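## Task

Find every drive blank marked with a green sticker and press each one in until it bottoms out and clicks into its latch. Blanks without a green sticker must stay untouched. The rack is loose on the table. It may lean only a tiny amount, since a real tip counts as failure, and it must finish in its original spot.

## Robot and tools

ROBOT. There are two six-joint arms, left_arm and right_arm. Each has a two-finger parallel gripper and a camera on its wrist. left_arm stands on the +y side. Its base is near (-0.038, +0.313, +0.010) m in the scene frame, and right_arm's is near (-0.033, -0.261, +0.034) m. A camera stand is fixed behind them.

FRAMES. The scene frame has its origin at table-top height, halfway between the arms. +x points out over the table and +z points up. Each arm reports end_effector_position (m), end_effector_quat_wxyz and Hand target in its own base frame. The table and the fixed cameras use the scene frame. Motion offsets run along the axes of that arm's current Hand target, which are the gripper's own axes. The fingers point along +z and close along y. The reported position is the spot between the pads, roughly 1 cm short of the fingertips.

ROW FORMAT. Both motion tools take rows of 14 numbers: dx, dy, dz, rx, ry, rz, opening for left_arm, then the same seven for right_arm. Always send all 14, even when one arm stays still. dx to rz are offsets, not poses. They are measured from the Hand target as it stood when the action or move began, so sending the same offset again moves the arm further. Scale: 1.0 equals 0.6 m of travel or 180 degrees. rx, ry, rz form a single rotation vector. Every number lies in [-1, 1]. opening is absolute: +1 is fully open (0.094 m) and -1 is shut. A 0 there means half open, so resend the current opening if the fingers should not change.

execute_actions(actions, cameras). actions is a list of actions. Each action is a table of at most 15 rows, one per 1/30 s step. A short table repeats its last row, and each action lasts 0.5 s. Every row counts from the action's starting Hand target, not from the row before it. An empty list returns state and images. cameras takes names, ["all"] or [].

move(target, speed, blend, opening_speed, grip_force, blocking, cameras). target is one 14-number row or a list of up to 15 rows. All rows count from the Hand targets at the start of the move. speed is in m/s, from 0.002 to 2.9, default 0.25. Turning is capped at twice that figure in rad/s. Give one value, or one per target. blend, in m, rounds corners in a list; 0 means stop at each point. opening_speed is the finger rate per second on the -1..1 scale, at least 0.2. grip_force is the per-pad limit in newtons, 10 to 50. It stays set until changed, and lower values close slowly. blocking=false returns after 0.5 s while the motion continues. A move lasts at most 10 s. Its result adds a move: line giving the ending (done, off_target, moving, held, fault) and any limits (paced = pose clipped, held = steps withheld). Paths do not avoid obstacles or the other arm.

wait(seconds): 0 to 10 s, holding the last commands. stop(): brakes a running move. zoom_image(camera, region): camera is cam_head_left, cam_head_right, cam_left_wrist or cam_right_wrist. region is [x0, y0, x1, y1] in pixels of the 672x504 image, at most 504 on each side, and only for the latest images. finished_scene(scene): the scene number 1 to 3. It ends the scene for good, and the goal must still hold once the robot lets go. read_manual only returns licence text.

RESULTS. Hand target is the last commanded pose after clipping, and it is the base for the next offsets. Tool commands lists the current gripper commands. grip_measured is the measured opening on the command scale, and the last entry of Joint positions is the opening in metres. A Joint velocities line may be left out when all values are within noise. Joint torques include the arm's own weight, are positive toward larger joint angles, and for joints 1 to 3 flip sign at ±28 N m. A MOTOR HOT line appears at 75 °C. At 90 °C the arm folds up and stops working, and at 100 °C it drops.

MOTION NOTES. Each step turns the gripper at most 40 degrees from its measured orientation. Friction and weight can leave the gripper a few cm short of its target even with no contact. A call with all six pose numbers at 0 asks for the Hand target again. If the gripper still falls short, send the remaining gap as an offset. The gripper lags and wanders more on fast moves. An arm blocked by something keeps pushing. To release, command a target back behind where the gripper now is. Steer paths around each arm's own base so the shoulder does not flip.

AVOID. The rack is free-standing. Push the blanks slowly and straight, only slightly past the latch point, and watch that the rack does not slide or lean. Fast contact counts as a hit, and a target far beyond the contact pushes hard. Keep the two grippers and wrist cameras apart, because the controller does not prevent contact between them and a press between arms can fail the scene. Do not knock anything off the table. Do not leave an arm straining toward an unreachable pose, as that heats the motors.

Each tool is called after ">>>" by a JSON object that holds its "api" and its "payload", one argument or row to a line.

## Session

>>> {"api": "execute_actions", "payload": {
  "actions": []
}}

Scene clock: 0.00 s.
left_arm: end_effector_position=(+0.3036, +0.0464, +0.0662) grip_measured=+1.000 end_effector_quat_wxyz=(+0.228, -0.178, +0.957, -0.008) | right_arm: end_effector_position=(+0.2399, -0.0205, +0.0988) grip_measured=+1.000 end_effector_quat_wxyz=(+0.272, +0.082, +0.958, +0.034)
Joint positions: left_arm=[0.148 1.335 0.754 -0.53 -0.001 -0.219 0.094] | right_arm=[-0.173 0.913 0.611 -0.723 -0.111 0.03 0.094]
Joint velocities: within noise
Joint torques (N m): no reading
Motor temperatures (°C): left_arm=[32 33 37 30 34 31 33] | right_arm=[32 38 39 35 32 31 33]
Heat: left arm: 37 °C; right arm: 39 °C.
Hand target: left_arm +0.3082, +0.0488, +0.0748; +0.241, -0.179, +0.954, -0.007 | right_arm +0.2439, -0.0200, +0.1075; +0.286, +0.079, +0.954, +0.034
Tool commands: left_gripper/opening=+1.0 right_gripper/opening=+1.0

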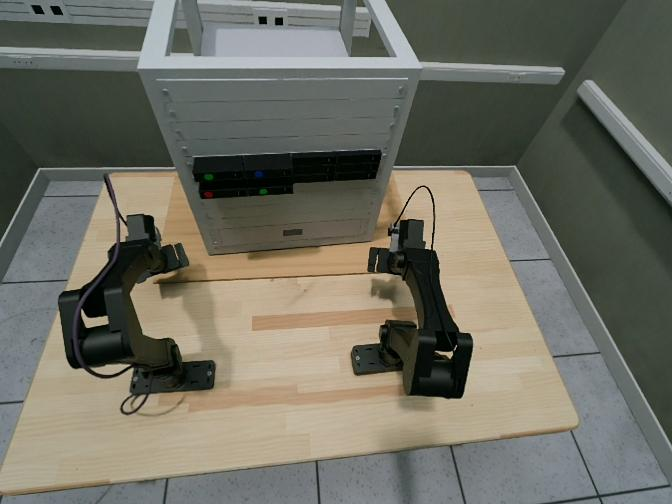

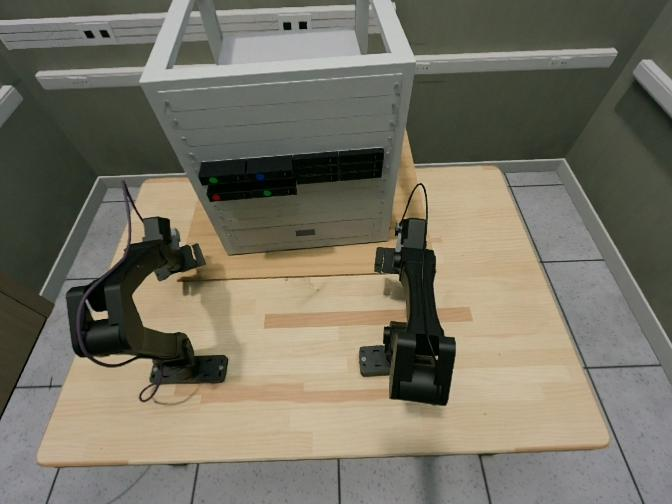

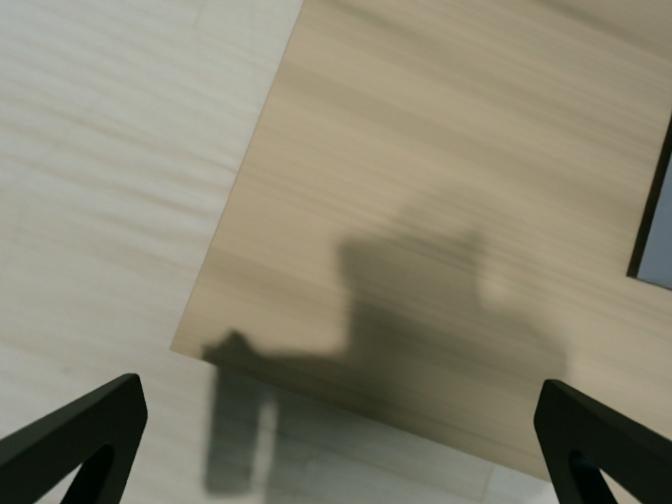

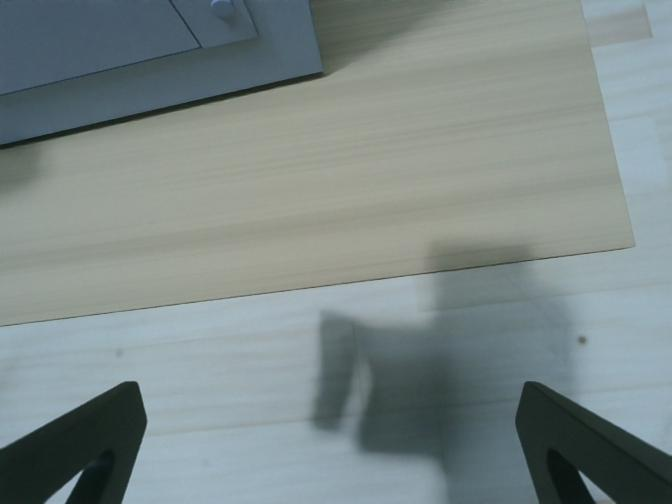

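>>> {"api": "zoom_image", "payload": {
  "camera": "cam_head_left",
  "region": [180, 140, 400, 250]
}}

>>> {"api": "zoom_image", "payload": {
  "camera": "cam_head_right",
  "region": [180, 130, 400, 260]
}}

>>> {"api": "zoom_image", "payload": {
  "camera": "cam_head_right",
  "region": [190, 140, 300, 210]
}}

Scaled by 2.291.

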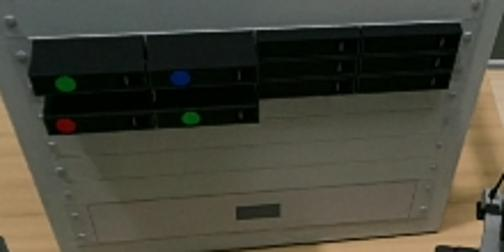

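Scaled by 2.291.

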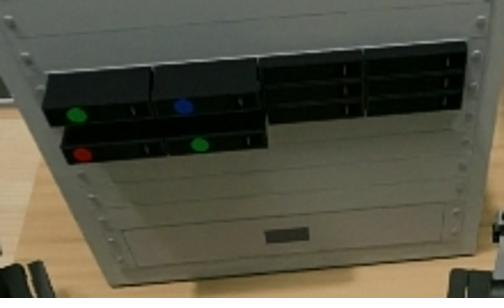

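Scaled by 4.582.

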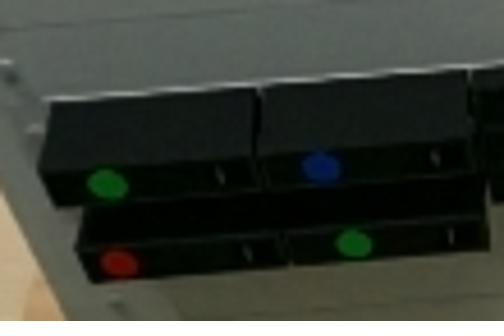

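>>> {"api": "zoom_image", "payload": {
  "camera": "cam_head_right",
  "region": [285, 135, 395, 205]
}}

>>> {"api": "zoom_image", "payload": {
  "camera": "cam_head_left",
  "region": [190, 140, 300, 210]
}}

>>> {"api": "zoom_image", "payload": {
  "camera": "cam_head_left",
  "region": [120, 0, 440, 260]
}}

Scaled by 4.582.

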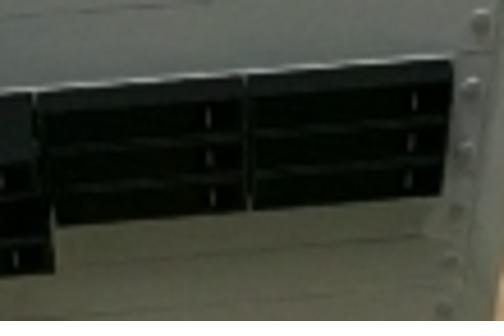

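Scaled by 4.582.

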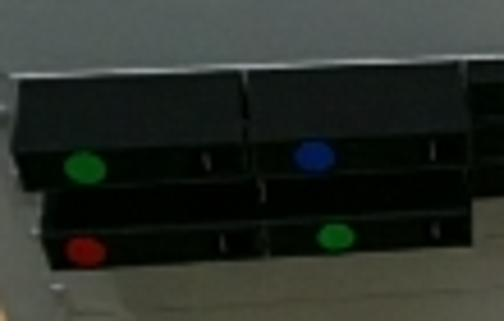

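Scaled by 1.575.

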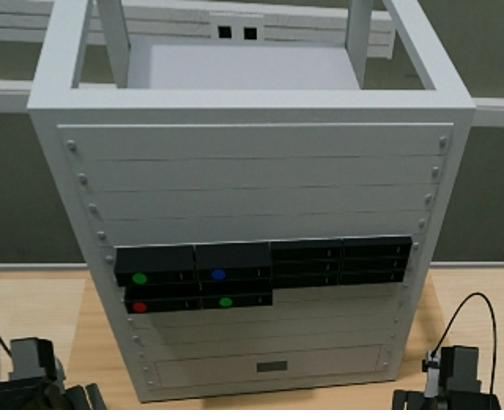

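>>> {"api": "move", "payload": {
  "target": [-0.0229, -0.3665, -0.5265, 0.1216, -0.3331, 0.1122, -1, 0, 0, 0, 0, 0, 0, -1],
  "speed": 0.25,
  "cameras": ["all"]
}}

Scene clock: 65.90 s.
left_arm: end_effector_position=(+0.2454, -0.1798, +0.3756) grip_measured=-0.992 end_effector_quat_wxyz=(+0.697, +0.068, +0.712, -0.049) | right_arm: end_effector_position=(+0.2399, -0.0205, +0.0988) grip_measured=-0.978 end_effector_quat_wxyz=(+0.272, +0.082, +0.958, +0.034)
Joint positions: left_arm=[-1.154 0.87 0.879 -0.05 -0.989 -0.01 0] | right_arm=[-0.173 0.913 0.611 -0.723 -0.111 0.03 0.001]
Joint torques (N m): left_arm=[0.46 -0.61 7.19 2.18 -0.15 0.12] | right_arm=[0.05 -1.2 8.08 0.86 -0.08 -0.01]
Heat: left arm: 38 °C; right arm: 42 °C.
Hand target: left_arm +0.2481, -0.1753, +0.3821; +0.706, +0.049, +0.705, -0.049 | right_arm +0.2439, -0.0200, +0.1075; +0.286, +0.079, +0.954, +0.034
Off the commanded pose: left_arm 0.008 m, 2 deg | right_arm 0.010 m, 2 deg.
move: done
camera_calibration:
cam_left_wrist: T_world_to_cam=[[-0.168801, -0.985475, -0.0185964, -0.128301], [-0.433363, 0.0911494, -0.896598, 0.498026], [0.88527, -0.143287, -0.442454, 0.0112126], [0, 0, 0, 1]] pos_world=[0.184242, -0.170226, 0.449104]

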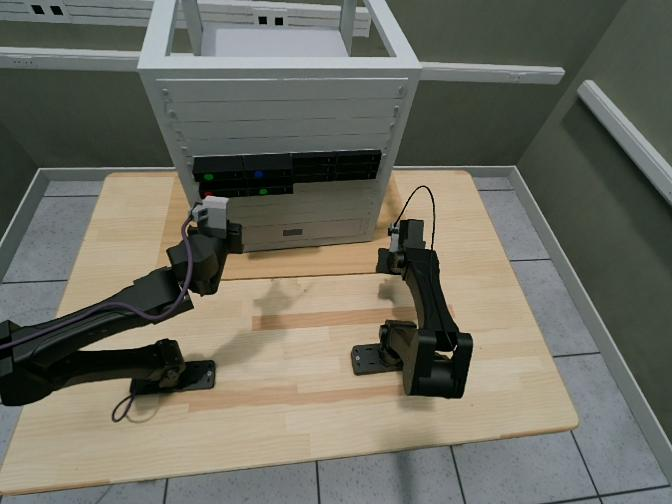

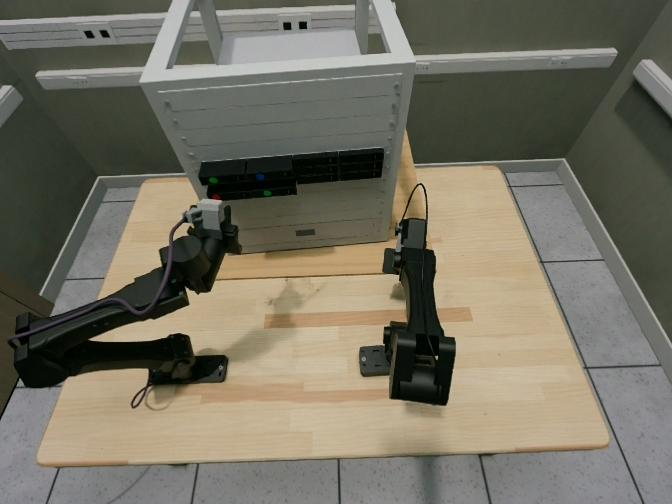

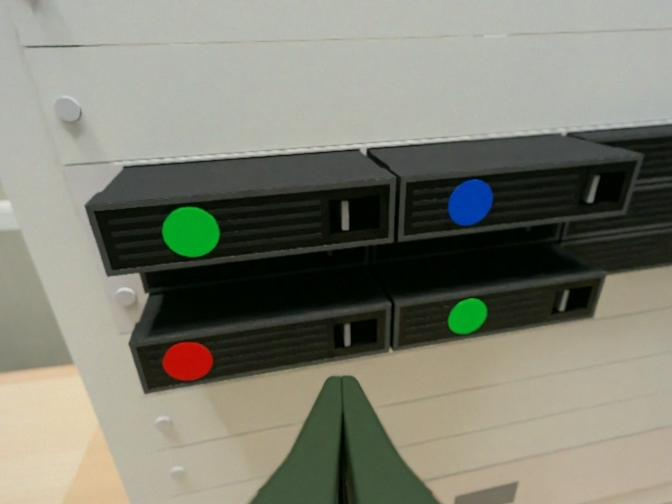

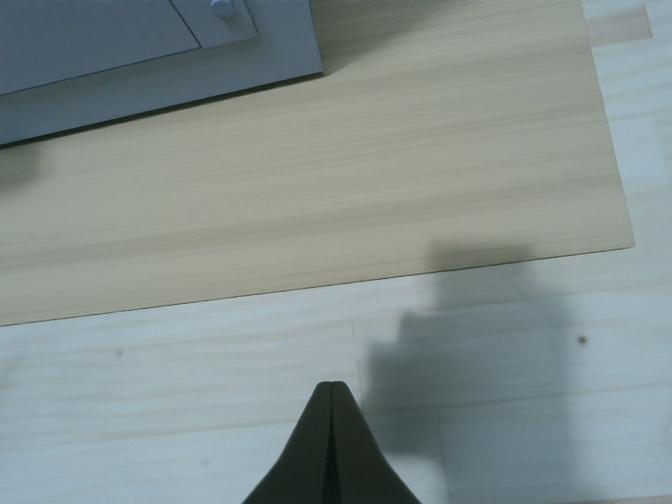

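>>> {"api": "zoom_image", "payload": {
  "camera": "cam_left_wrist",
  "region": [60, 140, 420, 400]
}}

>>> {"api": "zoom_image", "payload": {
  "camera": "cam_left_wrist",
  "region": [350, 110, 672, 360]
}}

Scaled by 1.400.

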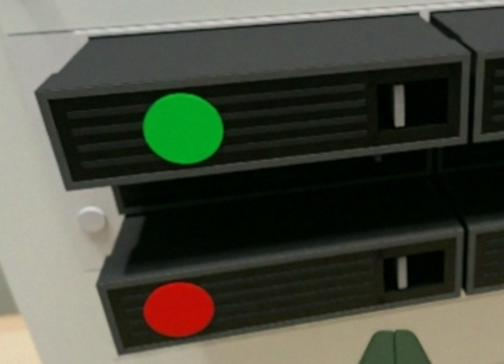

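Scaled by 1.565.

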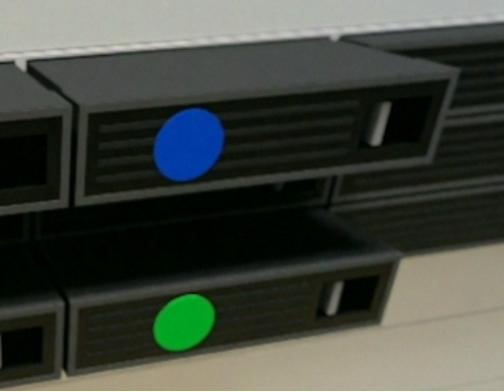

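>>> {"api": "move", "payload": {
  "target": [-0.0288, 0.0377, 0.0723, 0, 0, 0, -1, 0, 0, 0, 0, 0, 0, -1],
  "speed": 0.15,
  "cameras": ["all"]
}}

Scene clock: 84.60 s.
left_arm: end_effector_position=(+0.2938, -0.1597, +0.3820) grip_measured=-0.992 end_effector_quat_wxyz=(+0.694, +0.058, +0.717, -0.035) | right_arm: end_effector_position=(+0.2399, -0.0205, +0.0988) grip_measured=-0.978 end_effector_quat_wxyz=(+0.272, +0.082, +0.958, +0.034)
Joint positions: left_arm=[-0.875 0.935 0.938 -0.05 -0.744 -0.003 0] | right_arm=[-0.173 0.913 0.611 -0.723 -0.111 0.03 0.001]
Joint torques (N m): left_arm=[0.42 -1.66 9.85 2.04 0.11 0.07] | right_arm=[0.08 -1.17 8.02 0.85 -0.08 -0.02]
Motor temperatures (°C): left_arm=[31 33 38 35 34 31 33] | right_arm=[32 37 42 37 31 31 34]
Heat: left arm: 38 °C; right arm: 42 °C.
Hand target: left_arm +0.2942, -0.1590, +0.3994; +0.706, +0.049, +0.705, -0.049 | right_arm +0.2439, -0.0200, +0.1075; +0.286, +0.079, +0.954, +0.034
Off the commanded pose: left_arm 0.017 m, 3 deg | right_arm 0.010 m, 2 deg.
move: off_target (left_arm)
camera_calibration:
cam_left_wrist: T_world_to_cam=[[-0.135136, -0.990559, -0.0230398, -0.109279], [-0.446601, 0.0816511, -0.891, 0.523191], [0.884469, -0.110117, -0.453418, -0.0162524], [0, 0, 0, 1]] pos_world=[0.233265, -0.152756, 0.456277]

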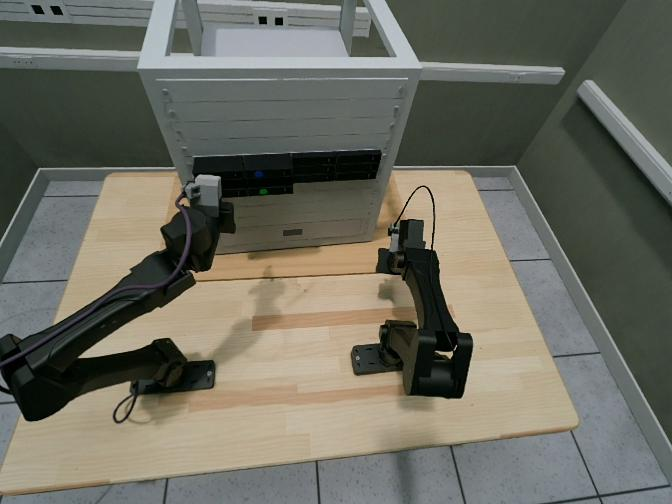

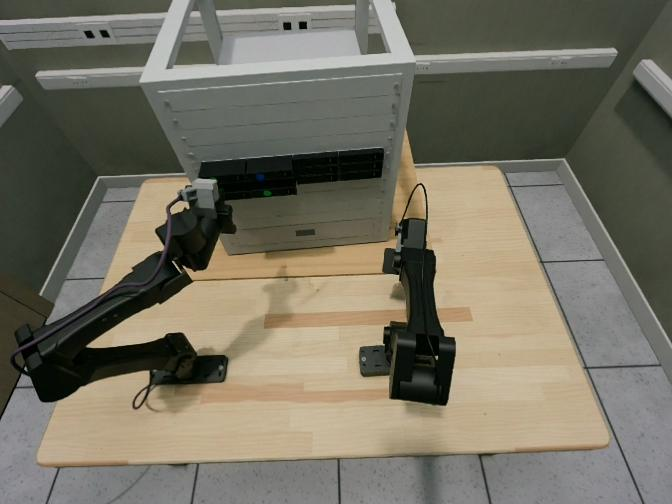

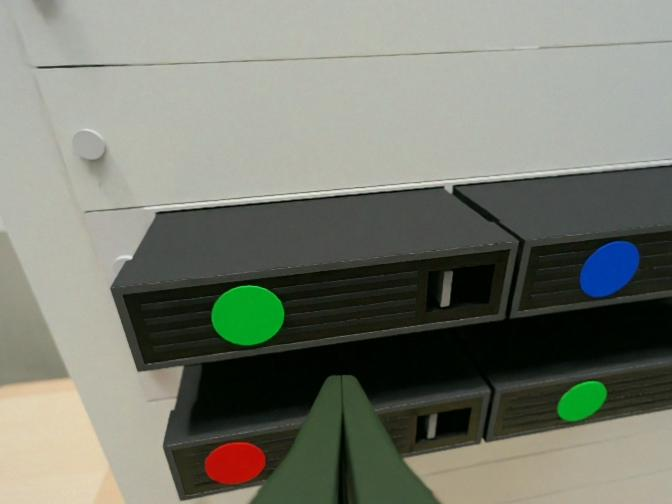

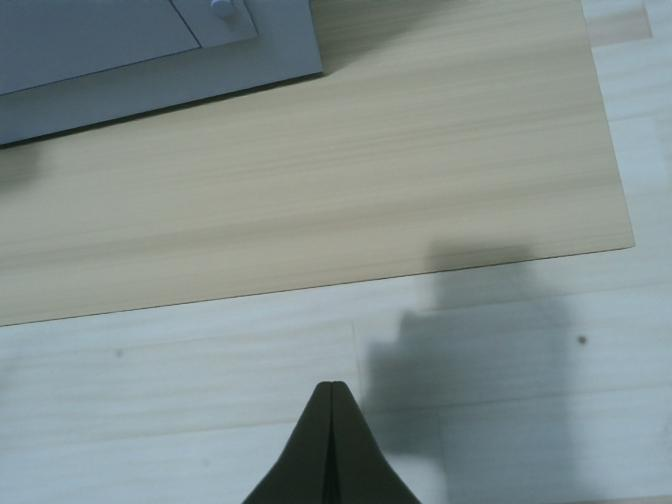

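>>> {"api": "move", "payload": {
  "target": [-0.025, 0, 0.012, 0, 0.012, 0, -1, 0, 0, 0, 0, 0, 0, -1],
  "speed": 0.1,
  "cameras": ["cam_left_wrist"]
}}

Scene clock: 88.60 s.
left_arm: end_effector_position=(+0.3017, -0.1613, +0.4089) grip_measured=-0.992 end_effector_quat_wxyz=(+0.695, +0.051, +0.716, -0.041) | right_arm: end_effector_position=(+0.2399, -0.0205, +0.0988) grip_measured=-0.978 end_effector_quat_wxyz=(+0.272, +0.082, +0.958, +0.034)
Joint positions: left_arm=[-0.848 0.987 1.062 -0.114 -0.716 -0.013 0] | right_arm=[-0.173 0.913 0.611 -0.723 -0.111 0.03 0.001]
Joint torques (N m): left_arm=[0.39 -1.89 9.62 1.42 0.21 -0.18] | right_arm=[0.06 -1.26 8.02 0.85 -0.09 -0.01]
Heat: left arm: 39 °C; right arm: 42 °C.
Hand target: left_arm +0.3013, -0.1600, +0.4144; +0.692, +0.050, +0.718, -0.048 | right_arm +0.2439, -0.0200, +0.1075; +0.286, +0.079, +0.954, +0.034
Off the commanded pose: left_arm 0.006 m, 1 deg | right_arm 0.010 m, 2 deg.
move: done
camera_calibration:
cam_left_wrist: T_world_to_cam=[[-0.13499, -0.990828, -0.00615797, -0.116172], [-0.444017, 0.0660465, -0.893581, 0.548475], [0.885791, -0.117891, -0.44886, -0.0146941], [0, 0, 0, 1]] pos_world=[0.240866, -0.153063, 0.482796]
Images, in order (width x height): cam_left_wrist 672x504.

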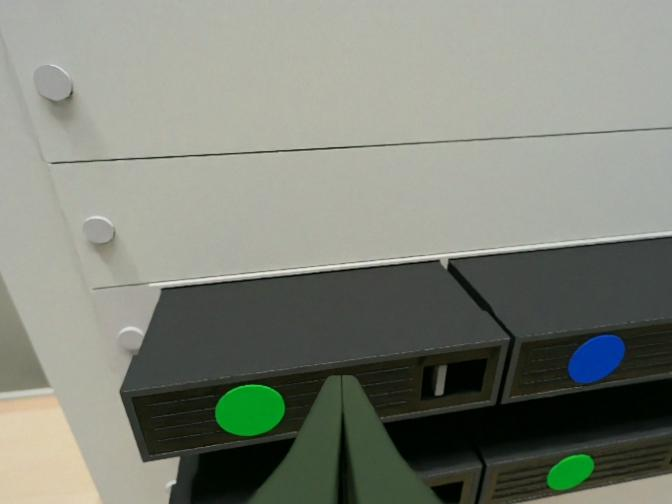

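>>> {"api": "move", "payload": {
  "target": [0.0267, 0, 0.006, 0, -0.02, 0, -1, 0, 0, 0, 0, 0, 0, -1],
  "speed": 0.06,
  "cameras": ["cam_left_wrist"]
}}

Scene clock: 91.87 s.
left_arm: end_effector_position=(+0.3067, -0.1644, +0.3829) grip_measured=-0.992 end_effector_quat_wxyz=(+0.697, +0.059, +0.714, -0.034) | right_arm: end_effector_position=(+0.2399, -0.0205, +0.0988) grip_measured=-0.978 end_effector_quat_wxyz=(+0.272, +0.082, +0.958, +0.034)
Joint positions: left_arm=[-0.838 0.981 0.948 -0.002 -0.707 0.013 0] | right_arm=[-0.173 0.913 0.611 -0.723 -0.111 0.03 0.001]
Joint torques (N m): left_arm=[0.27 -4.3 7.15 2.38 0.21 0.11] | right_arm=[0.06 -1.22 8.13 0.82 -0.09 0.01]
Heat: left arm: 39 °C; right arm: 42 °C.
Hand target: left_arm +0.3043, -0.1604, +0.3983; +0.714, +0.048, +0.696, -0.050 | right_arm +0.2439, -0.0200, +0.1075; +0.286, +0.079, +0.954, +0.034
Off the commanded pose: left_arm 0.016 m, 4 deg | right_arm 0.010 m, 2 deg.
move: off_target (left_arm)
camera_calibration:
cam_left_wrist: T_world_to_cam=[[-0.135514, -0.990372, -0.0282564, -0.109972], [-0.437846, 0.0854459, -0.89498, 0.52959], [0.888778, -0.108911, -0.44521, -0.0320579], [0, 0, 0, 1]] pos_world=[0.245468, -0.157656, 0.456593]
Images, in order (width x height): cam_left_wrist 672x504.

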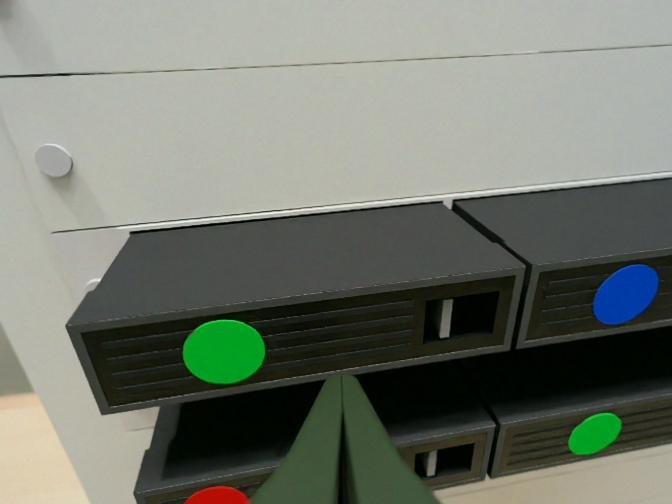

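>>> {"api": "move", "payload": {
  "target": [-0.0165, 0, -0.006, 0, 0, 0, -1, 0, 0, 0, 0, 0, 0, -1],
  "speed": 0.06,
  "cameras": ["cam_left_wrist"]
}}

Scene clock: 95.90 s.
left_arm: end_effector_position=(+0.3067, -0.1644, +0.3830) grip_measured=-0.992 end_effector_quat_wxyz=(+0.697, +0.060, +0.714, -0.033) | right_arm: end_effector_position=(+0.2399, -0.0205, +0.0988) grip_measured=-0.978 end_effector_quat_wxyz=(+0.272, +0.082, +0.958, +0.034)
Joint positions: left_arm=[-0.838 0.981 0.948 -0.001 -0.707 0.014 0] | right_arm=[-0.173 0.913 0.611 -0.723 -0.111 0.03 0.001]
Joint torques (N m): left_arm=[-0.53 -4.42 10.22 1.9 0.08 0.09] | right_arm=[0.09 -1.14 8.08 0.86 -0.08 -0.01]
Heat: left arm: 39 °C; right arm: 42 °C.
Hand target: left_arm +0.3005, -0.1598, +0.4081; +0.714, +0.048, +0.696, -0.049 | right_arm +0.2439, -0.0200, +0.1075; +0.286, +0.079, +0.954, +0.034
Off the commanded pose: left_arm 0.026 m, 4 deg | right_arm 0.010 m, 2 deg.
move: off_target (left_arm)
camera_calibration:
cam_left_wrist: T_world_to_cam=[[-0.135468, -0.990354, -0.0291067, -0.109589], [-0.437503, 0.0861513, -0.895081, 0.529752], [0.888954, -0.10852, -0.444953, -0.032112], [0, 0, 0, 1]] pos_world=[0.245469, -0.157655, 0.456693]
Images, in order (width x height): cam_left_wrist 672x504.

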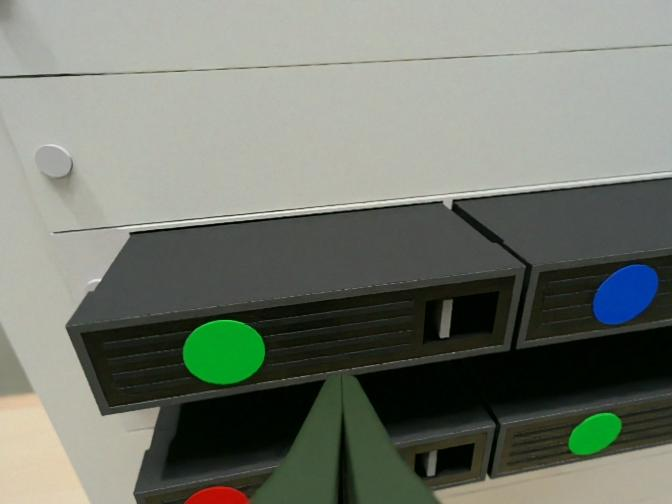

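>>> {"api": "move", "payload": {
  "target": [0.0083, 0, -0.0167, 0, 0, -0.5, -1, 0, 0, 0, 0, 0, 0, -1],
  "speed": 0.3,
  "cameras": ["cam_left_wrist", "cam_head_left"]
}}

Scene clock: 105.10 s.
left_arm: end_effector_position=(+0.2953, -0.1652, +0.3941) grip_measured=-0.992 end_effector_quat_wxyz=(+0.467, -0.452, +0.543, -0.532) | right_arm: end_effector_position=(+0.2399, -0.0205, +0.0988) grip_measured=-0.978 end_effector_quat_wxyz=(+0.272, +0.082, +0.958, +0.034)
Joint positions: left_arm=[-0.869 0.944 0.948 -0.001 -0.712 -1.543 0] | right_arm=[-0.173 0.913 0.611 -0.723 -0.111 0.03 0.001]
Joint torques (N m): left_arm=[-0.39 -3.75 7.45 1.92 -0.26 -0.08] | right_arm=[0.08 -1.14 8.13 0.84 -0.1 -0.01]
Heat: left arm: 40 °C; right arm: 42 °C.
Hand target: left_arm +0.2907, -0.1585, +0.4029; +0.470, -0.458, +0.527, -0.540 | right_arm +0.2439, -0.0200, +0.1075; +0.286, +0.079, +0.954, +0.034
Off the commanded pose: left_arm 0.012 m, 2 deg | right_arm 0.010 m, 2 deg.
move: off_target (left_arm)
camera_calibration:
cam_left_wrist: T_world_to_cam=[[-0.00949805, -0.0176885, 0.999798, -0.393691], [-0.558437, -0.829306, -0.0199773, 0.0743569], [0.829492, -0.558515, -0.00200115, -0.248459], [0, 0, 0, 1]] pos_world=[0.243879, -0.084067, 0.3946]
Images, in order (width x height): cam_head_left 672x504, cam_left_wrist 672x504.

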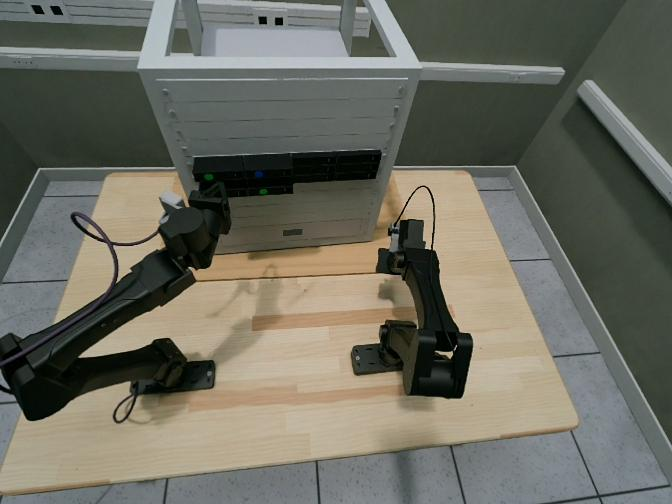

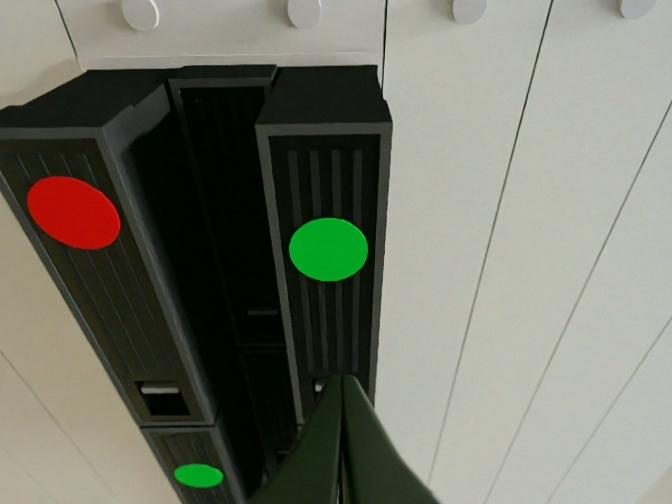

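>>> {"api": "move", "payload": {
  "target": [-0.0156, 0.0019, 0.0733, 0, 0, 0, -1, 0, 0, 0, 0, 0, 0, -1],
  "speed": 0.05,
  "cameras": ["cam_left_wrist", "cam_head_left", "cam_head_right"]
}}

Scene clock: 111.67 s.
left_arm: end_effector_position=(+0.3354, -0.1543, +0.3802) grip_measured=-0.992 end_effector_quat_wxyz=(+0.469, -0.462, +0.549, -0.514) | right_arm: end_effector_position=(+0.2399, -0.0205, +0.0988) grip_measured=-0.978 end_effector_quat_wxyz=(+0.272, +0.082, +0.958, +0.034)
Joint positions: left_arm=[-0.7 1.035 0.965 0.032 -0.569 -1.55 0] | right_arm=[-0.173 0.913 0.611 -0.723 -0.111 0.03 0.001]
Joint torques (N m): left_arm=[0.51 -2.54 10.22 2.33 0.11 0.02] | right_arm=[0.05 -1.18 8.01 0.83 -0.08 0.01]
Heat: left arm: 40 °C; right arm: 42 °C.
Hand target: left_arm +0.3355, -0.1552, +0.4029; +0.470, -0.458, +0.527, -0.540 | right_arm +0.2439, -0.0200, +0.1075; +0.286, +0.079, +0.954, +0.034
Off the commanded pose: left_arm 0.023 m, 4 deg | right_arm 0.010 m, 2 deg.
move: off_target (left_arm)
camera_calibration:
cam_left_wrist: T_world_to_cam=[[0.0222054, -0.0371781, 0.999062, -0.3926], [-0.53782, -0.842836, -0.0194107, 0.096172], [0.842767, -0.536885, -0.0387107, -0.262787], [0, 0, 0, 1]] pos_world=[0.28191, -0.0746255, 0.383926]
Images, in order (width x height): cam_head_left 672x504, cam_head_right 672x504, cam_left_wrist 672x504.

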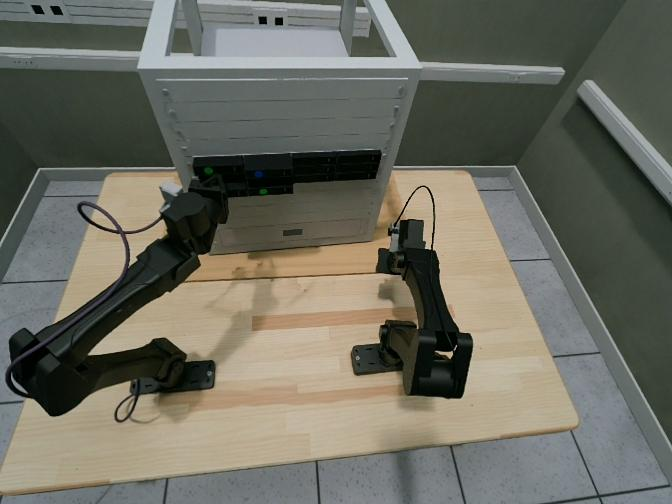

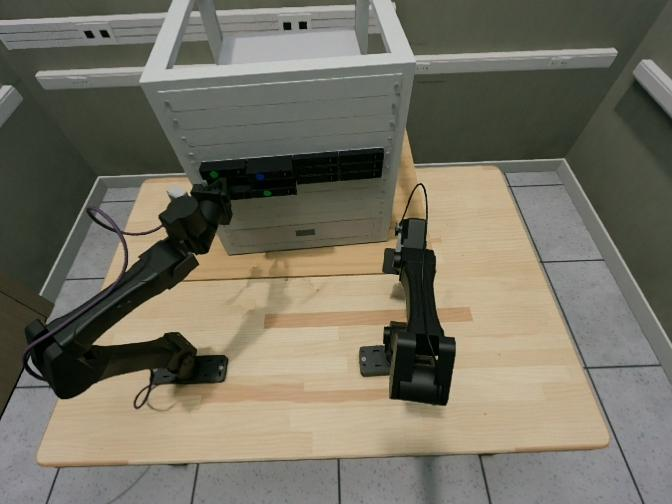

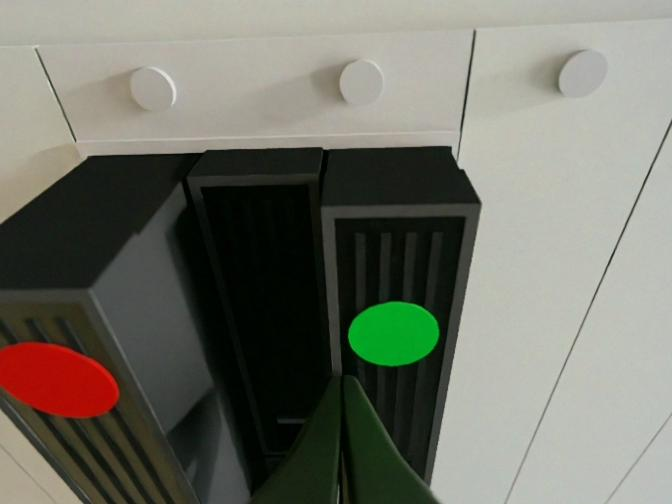

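>>> {"api": "move", "payload": {
  "target": [0.0042, -0.022, -0.025, 0, 0, 0, -1, 0, 0, 0, 0, 0, 0, -1],
  "speed": 0.1,
  "cameras": ["cam_left_wrist"]
}}

Scene clock: 114.53 s.
left_arm: end_effector_position=(+0.3264, -0.1669, +0.3990) grip_measured=-0.992 end_effector_quat_wxyz=(+0.462, -0.451, +0.543, -0.536) | right_arm: end_effector_position=(+0.2399, -0.0205, +0.0988) grip_measured=-0.978 end_effector_quat_wxyz=(+0.272, +0.082, +0.958, +0.034)
Joint positions: left_arm=[-0.751 1.035 1.005 0.032 -0.585 -1.551 0] | right_arm=[-0.173 0.913 0.611 -0.723 -0.111 0.03 0.001]
Joint torques (N m): left_arm=[-0.17 -5.27 9.91 1.56 -0.24 0] | right_arm=[0.08 -1.14 8.13 0.86 -0.07 -0.02]
Heat: left arm: 40 °C; right arm: 42 °C.
Hand target: left_arm +0.3200, -0.1557, +0.4157; +0.470, -0.458, +0.527, -0.540 | right_arm +0.2439, -0.0200, +0.1075; +0.286, +0.079, +0.954, +0.034
Off the commanded pose: left_arm 0.021 m, 2 deg | right_arm 0.010 m, 2 deg.
move: off_target (left_arm)
camera_calibration:
cam_left_wrist: T_world_to_cam=[[-0.0086088, -0.0107986, 0.999905, -0.397515], [-0.565551, -0.824599, -0.0137746, 0.0909422], [0.824669, -0.565615, 0.000991627, -0.275945], [0, 0, 0, 1]] pos_world=[0.275574, -0.0853805, 0.399003]
Images, in order (width x height): cam_left_wrist 672x504.

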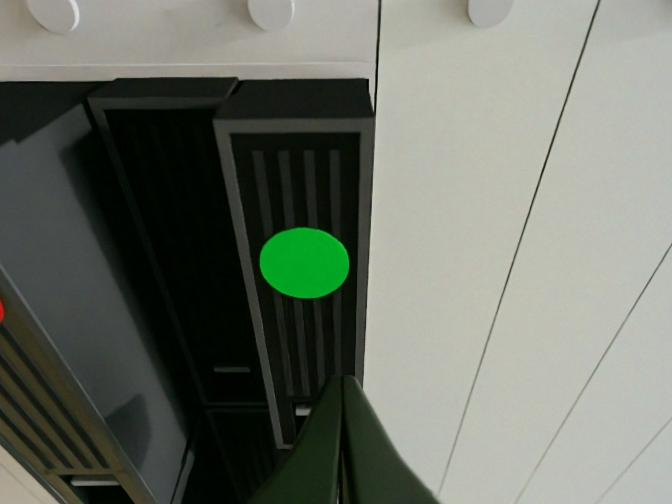

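>>> {"api": "move", "payload": {
  "target": [-0.0121, 0.0015, 0.057, 0, 0, 0, -1, 0, 0, 0, 0, 0, 0, -1],
  "speed": 0.05,
  "cameras": ["cam_left_wrist"]
}}

Scene clock: 119.00 s.
left_arm: end_effector_position=(+0.3517, -0.1543, +0.4006) grip_measured=-0.992 end_effector_quat_wxyz=(+0.469, -0.460, +0.540, -0.526) | right_arm: end_effector_position=(+0.2399, -0.0205, +0.0988) grip_measured=-0.978 end_effector_quat_wxyz=(+0.272, +0.082, +0.958, +0.034)
Joint positions: left_arm=[-0.648 1.093 1.051 0.032 -0.511 -1.553 0] | right_arm=[-0.173 0.913 0.611 -0.723 -0.111 0.03 0.001]
Joint torques (N m): left_arm=[0.91 -2.48 9.84 2.17 0.19 0] | right_arm=[0.09 -1.21 8.12 0.84 -0.1 -0.02]
Heat: left arm: 40 °C; right arm: 42 °C.
Hand target: left_arm +0.3549, -0.1532, +0.4156; +0.470, -0.458, +0.527, -0.540 | right_arm +0.2439, -0.0200, +0.1075; +0.286, +0.079, +0.954, +0.034
Off the commanded pose: left_arm 0.015 m, 2 deg | right_arm 0.010 m, 2 deg.
move: off_target (left_arm)
camera_calibration:
cam_left_wrist: T_world_to_cam=[[0.00160648, -0.0167231, 0.999859, -0.403244], [-0.541705, -0.840465, -0.0131868, 0.104663], [0.840567, -0.541607, -0.0104091, -0.287012], [0, 0, 0, 1]] pos_world=[0.298597, -0.0742262, 0.40158]
Images, in order (width x height): cam_left_wrist 672x504.

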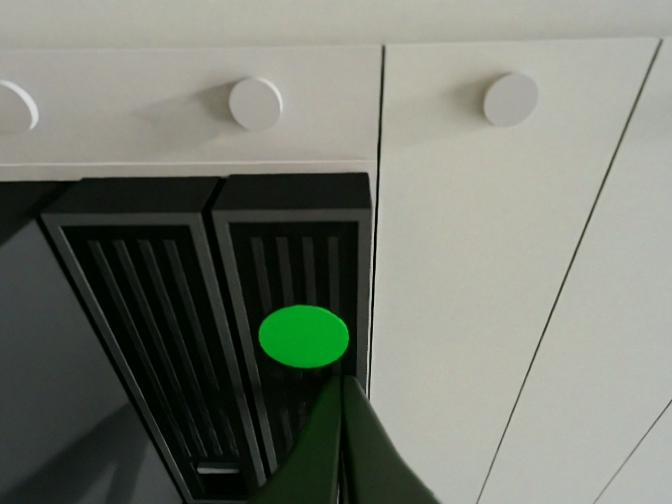

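>>> {"api": "move", "payload": {
  "target": [-0.0028, 0.006, 0.013, 0, 0, 0, -1, 0, 0, 0, 0, 0, 0, -1],
  "speed": 0.04,
  "cameras": ["all"]
}}

Scene clock: 121.33 s.
left_arm: end_effector_position=(+0.3521, -0.1547, +0.4004) grip_measured=-0.992 end_effector_quat_wxyz=(+0.466, -0.458, +0.543, -0.528) | right_arm: end_effector_position=(+0.2399, -0.0205, +0.0988) grip_measured=-0.978 end_effector_quat_wxyz=(+0.272, +0.082, +0.958, +0.034)
Joint positions: left_arm=[-0.64 1.091 1.05 0.032 -0.493 -1.554 0] | right_arm=[-0.173 0.913 0.611 -0.723 -0.111 0.03 0.001]
Joint torques (N m): left_arm=[2.03 -0.55 9.73 2.41 0.27 -0.01] | right_arm=[0.08 -1.17 8.14 0.87 -0.1 -0.02]
Heat: left arm: 40 °C; right arm: 42 °C.
Hand target: left_arm +0.3629, -0.1526, +0.4122; +0.470, -0.458, +0.527, -0.540 | right_arm +0.2439, -0.0200, +0.1075; +0.286, +0.079, +0.954, +0.034
Off the commanded pose: left_arm 0.016 m, 2 deg | right_arm 0.010 m, 2 deg.
move: off_target (left_arm)
camera_calibration:
cam_left_wrist: T_world_to_cam=[[0.00175543, -0.0151574, 0.999884, -0.402882], [-0.550586, -0.834696, -0.0116867, 0.107999], [0.834776, -0.550502, -0.00981073, -0.287168], [0, 0, 0, 1]] pos_world=[0.299891, -0.0740466, 0.40128]

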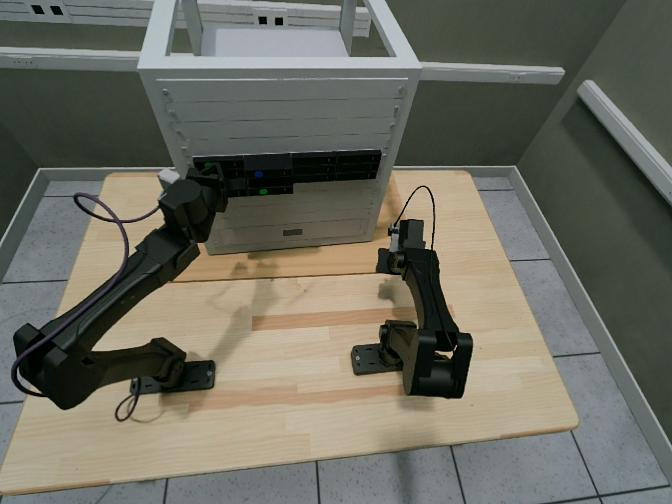

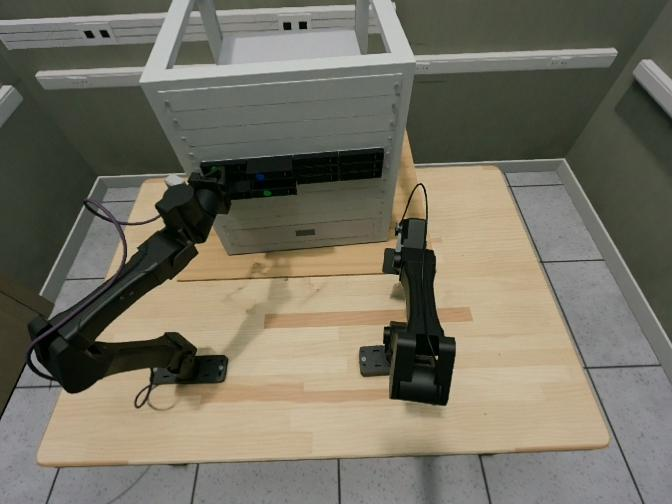

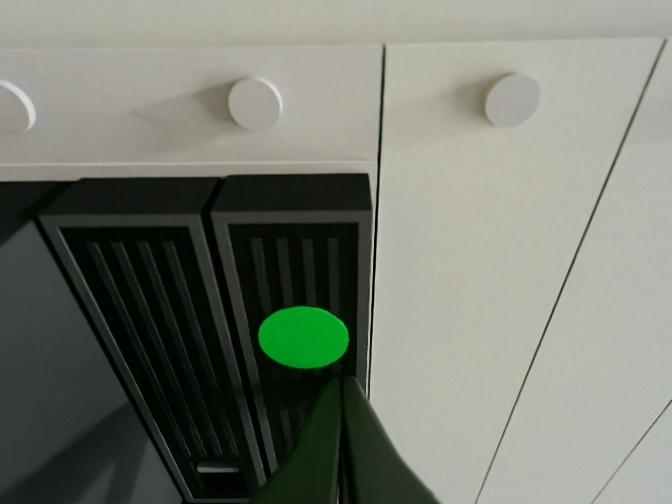

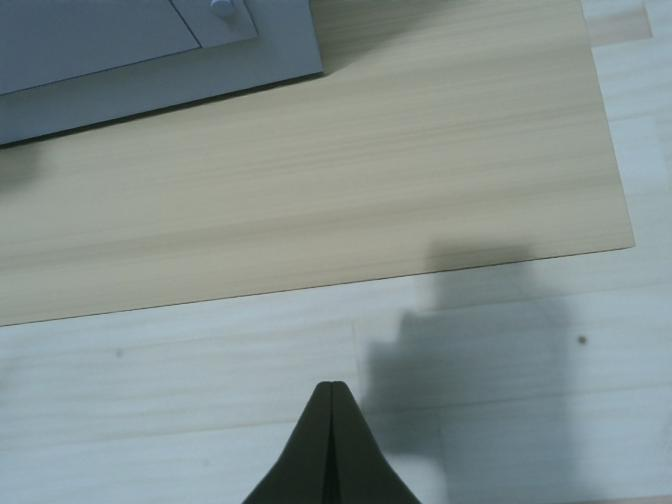

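>>> {"api": "zoom_image", "payload": {
  "camera": "cam_left_wrist",
  "region": [20, 140, 420, 440]
}}

Scaled by 1.260.

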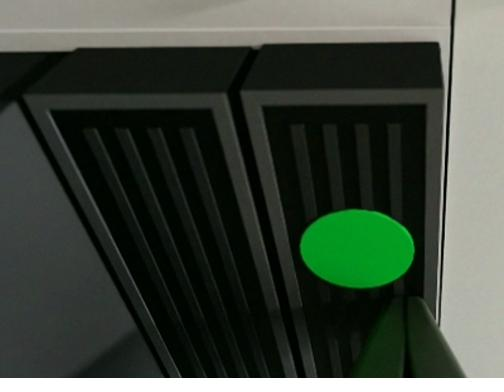

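>>> {"api": "move", "payload": {
  "target": [-0.0035, 0.0, 0.0163, 0, 0, 0, -1, 0, 0, 0, 0, 0, 0, -1],
  "speed": 0.04,
  "cameras": ["cam_left_wrist"]
}}

Scene clock: 124.63 s.
left_arm: end_effector_position=(+0.3527, -0.1547, +0.4011) grip_measured=-0.992 end_effector_quat_wxyz=(+0.461, -0.454, +0.545, -0.533) | right_arm: end_effector_position=(+0.2399, -0.0205, +0.0988) grip_measured=-0.978 end_effector_quat_wxyz=(+0.272, +0.082, +0.958, +0.034)
Joint positions: left_arm=[-0.627 1.088 1.05 0.031 -0.463 -1.556 0] | right_arm=[-0.173 0.913 0.611 -0.723 -0.111 0.03 0.001]
Joint torques (N m): left_arm=[2.91 1.81 11.08 2.58 0.23 -0.04] | right_arm=[0.02 -1.2 8.06 0.85 -0.08 0.01]
Heat: left arm: 40 °C; right arm: 42 °C.
Hand target: left_arm +0.3729, -0.1519, +0.4125; +0.470, -0.458, +0.527, -0.540 | right_arm +0.2439, -0.0200, +0.1075; +0.286, +0.079, +0.954, +0.034
Off the commanded pose: left_arm 0.023 m, 3 deg | right_arm 0.010 m, 2 deg.
move: off_target (left_arm)
camera_calibration:
cam_left_wrist: T_world_to_cam=[[0.000648673, -0.012538, 0.999921, -0.402866], [-0.564439, -0.825415, -0.00998366, 0.113862], [0.825475, -0.564388, -0.00761233, -0.28741], [0, 0, 0, 1]] pos_world=[0.301779, -0.0732785, 0.401783]
Images, in order (width x height): cam_left_wrist 672x504.

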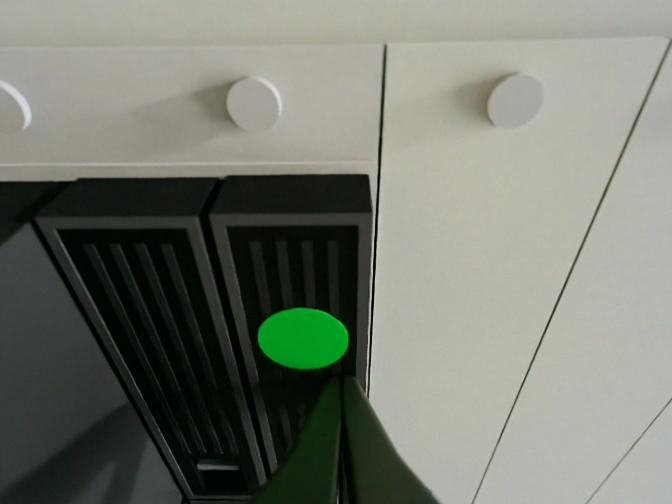

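>>> {"api": "move", "payload": {
  "target": [0.0346, -0.0041, -0.163, 0, 0, 0, -1, -0.1175, 0.5388, -0.2529, -0.2805, -0.1872, 0.3815, -1],
  "speed": 0.25,
  "cameras": ["all"]
}}

Scene clock: 133.47 s.
left_arm: end_effector_position=(+0.2754, -0.1673, +0.4183) grip_measured=-0.992 end_effector_quat_wxyz=(+0.459, -0.455, +0.518, -0.560) | right_arm: end_effector_position=(+0.2590, +0.2833, +0.2921) grip_measured=-0.978 end_effector_quat_wxyz=(+0.460, +0.458, +0.551, +0.524)
Joint positions: left_arm=[-0.961 0.913 0.984 0 -0.797 -1.556 0] | right_arm=[1.26 1.326 0.791 0.474 1.102 1.599 0.001]
Joint torques (N m): left_arm=[-0.36 -2.95 6.58 1.28 -0.19 0.17] | right_arm=[0.23 -3.77 9.62 1.36 0.17 -0.19]
Heat: left arm: 39 °C; right arm: 42 °C.
Hand target: left_arm +0.2731, -0.1589, +0.4125; +0.470, -0.458, +0.527, -0.540 | right_arm +0.2608, +0.2834, +0.3078; +0.464, +0.464, +0.534, +0.534
Off the commanded pose: left_arm 0.010 m, 3 deg | right_arm 0.016 m, 2 deg.
move: off_target (left_arm, right_arm)
camera_calibration:
cam_left_wrist: T_world_to_cam=[[-0.0456, 0.0492526, 0.997745, -0.39611], [-0.564702, -0.82516, 0.0149246, 0.0498023], [0.824034, -0.562747, 0.0654404, -0.260417], [0, 0, 0, 1]] pos_world=[0.224654, -0.0859448, 0.411515]
cam_right_wrist: T_world_to_cam=[[-0.0255723, -0.0545229, -0.998185, 0.312203], [-0.555809, 0.830727, -0.0311368, -0.0445089], [0.830917, 0.554004, -0.0515479, -0.263058], [0, 0, 0, 1]] pos_world=[0.201825, 0.199732, 0.29669]

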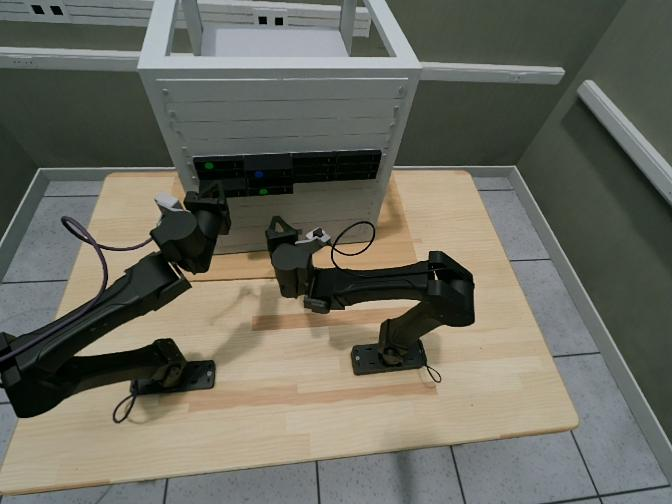

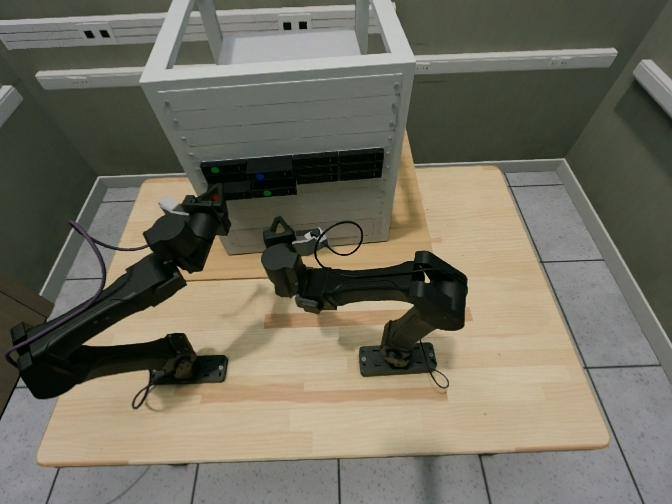

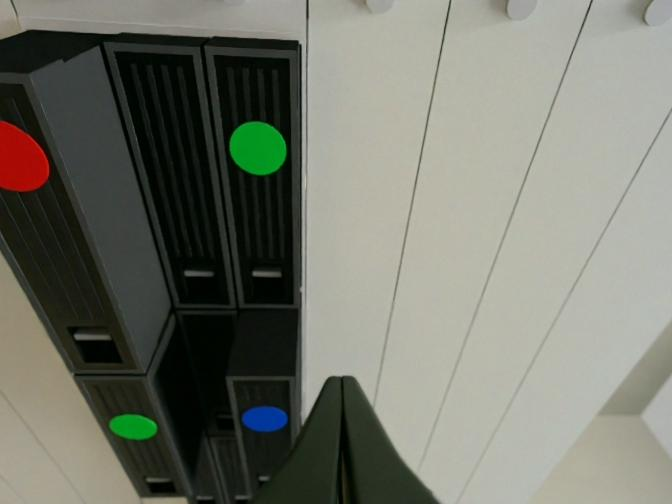

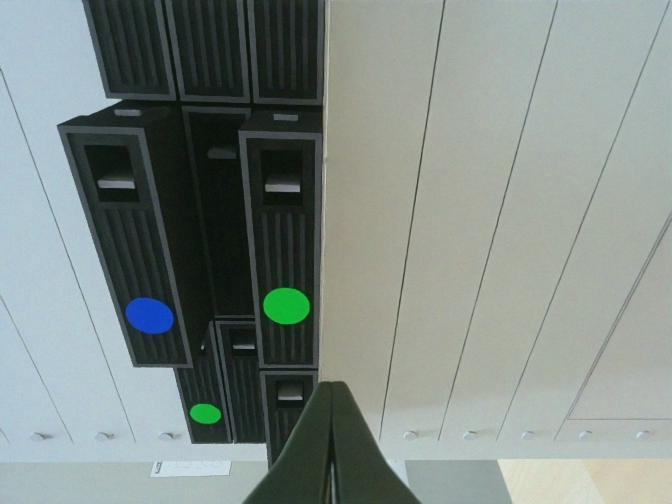

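>>> {"api": "move", "payload": {
  "target": [0, 0, 0, 0, 0, 0, -1, -0.0041, 0.0283, 0.0515, 0, 0.0, 0, -1],
  "speed": 0.1,
  "cameras": ["cam_right_wrist"]
}}

Scene clock: 141.57 s.
left_arm: end_effector_position=(+0.2754, -0.1673, +0.4183) grip_measured=-0.992 end_effector_quat_wxyz=(+0.459, -0.455, +0.518, -0.560) | right_arm: end_effector_position=(+0.2902, +0.2817, +0.3142) grip_measured=-0.978 end_effector_quat_wxyz=(+0.461, +0.470, +0.531, +0.534)
Joint positions: left_arm=[-0.961 0.913 0.984 0 -0.797 -1.556 0] | right_arm=[1.159 1.363 0.878 0.474 1.024 1.591 0.001]
Joint torques (N m): left_arm=[-0.46 -3.17 6.82 1.24 -0.2 0.17] | right_arm=[-0.35 -4.27 10.18 0.92 -0.11 -0.2]
Heat: left arm: 39 °C; right arm: 43 °C.
Hand target: left_arm +0.2731, -0.1589, +0.4125; +0.470, -0.458, +0.527, -0.540 | right_arm +0.2917, +0.2854, +0.3248; +0.464, +0.464, +0.534, +0.534
Off the commanded pose: left_arm 0.010 m, 3 deg | right_arm 0.011 m, 1 deg.
move: off_target (left_arm, right_arm)
camera_calibration:
cam_right_wrist: T_world_to_cam=[[-0.00994738, -0.0133572, -0.999861, 0.319314], [-0.536006, 0.844193, -0.00594501, -0.0425857], [0.844156, 0.535872, -0.015557, -0.297035], [0, 0, 0, 1]] pos_world=[0.231094, 0.199389, 0.314396]
Images, in order (width x height): cam_right_wrist 672x504.

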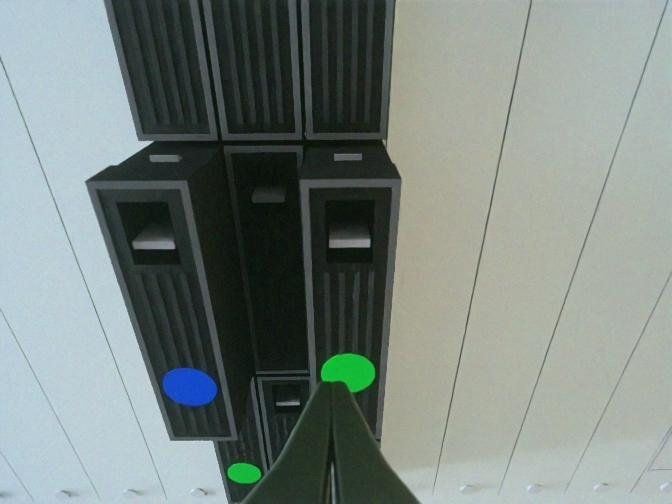

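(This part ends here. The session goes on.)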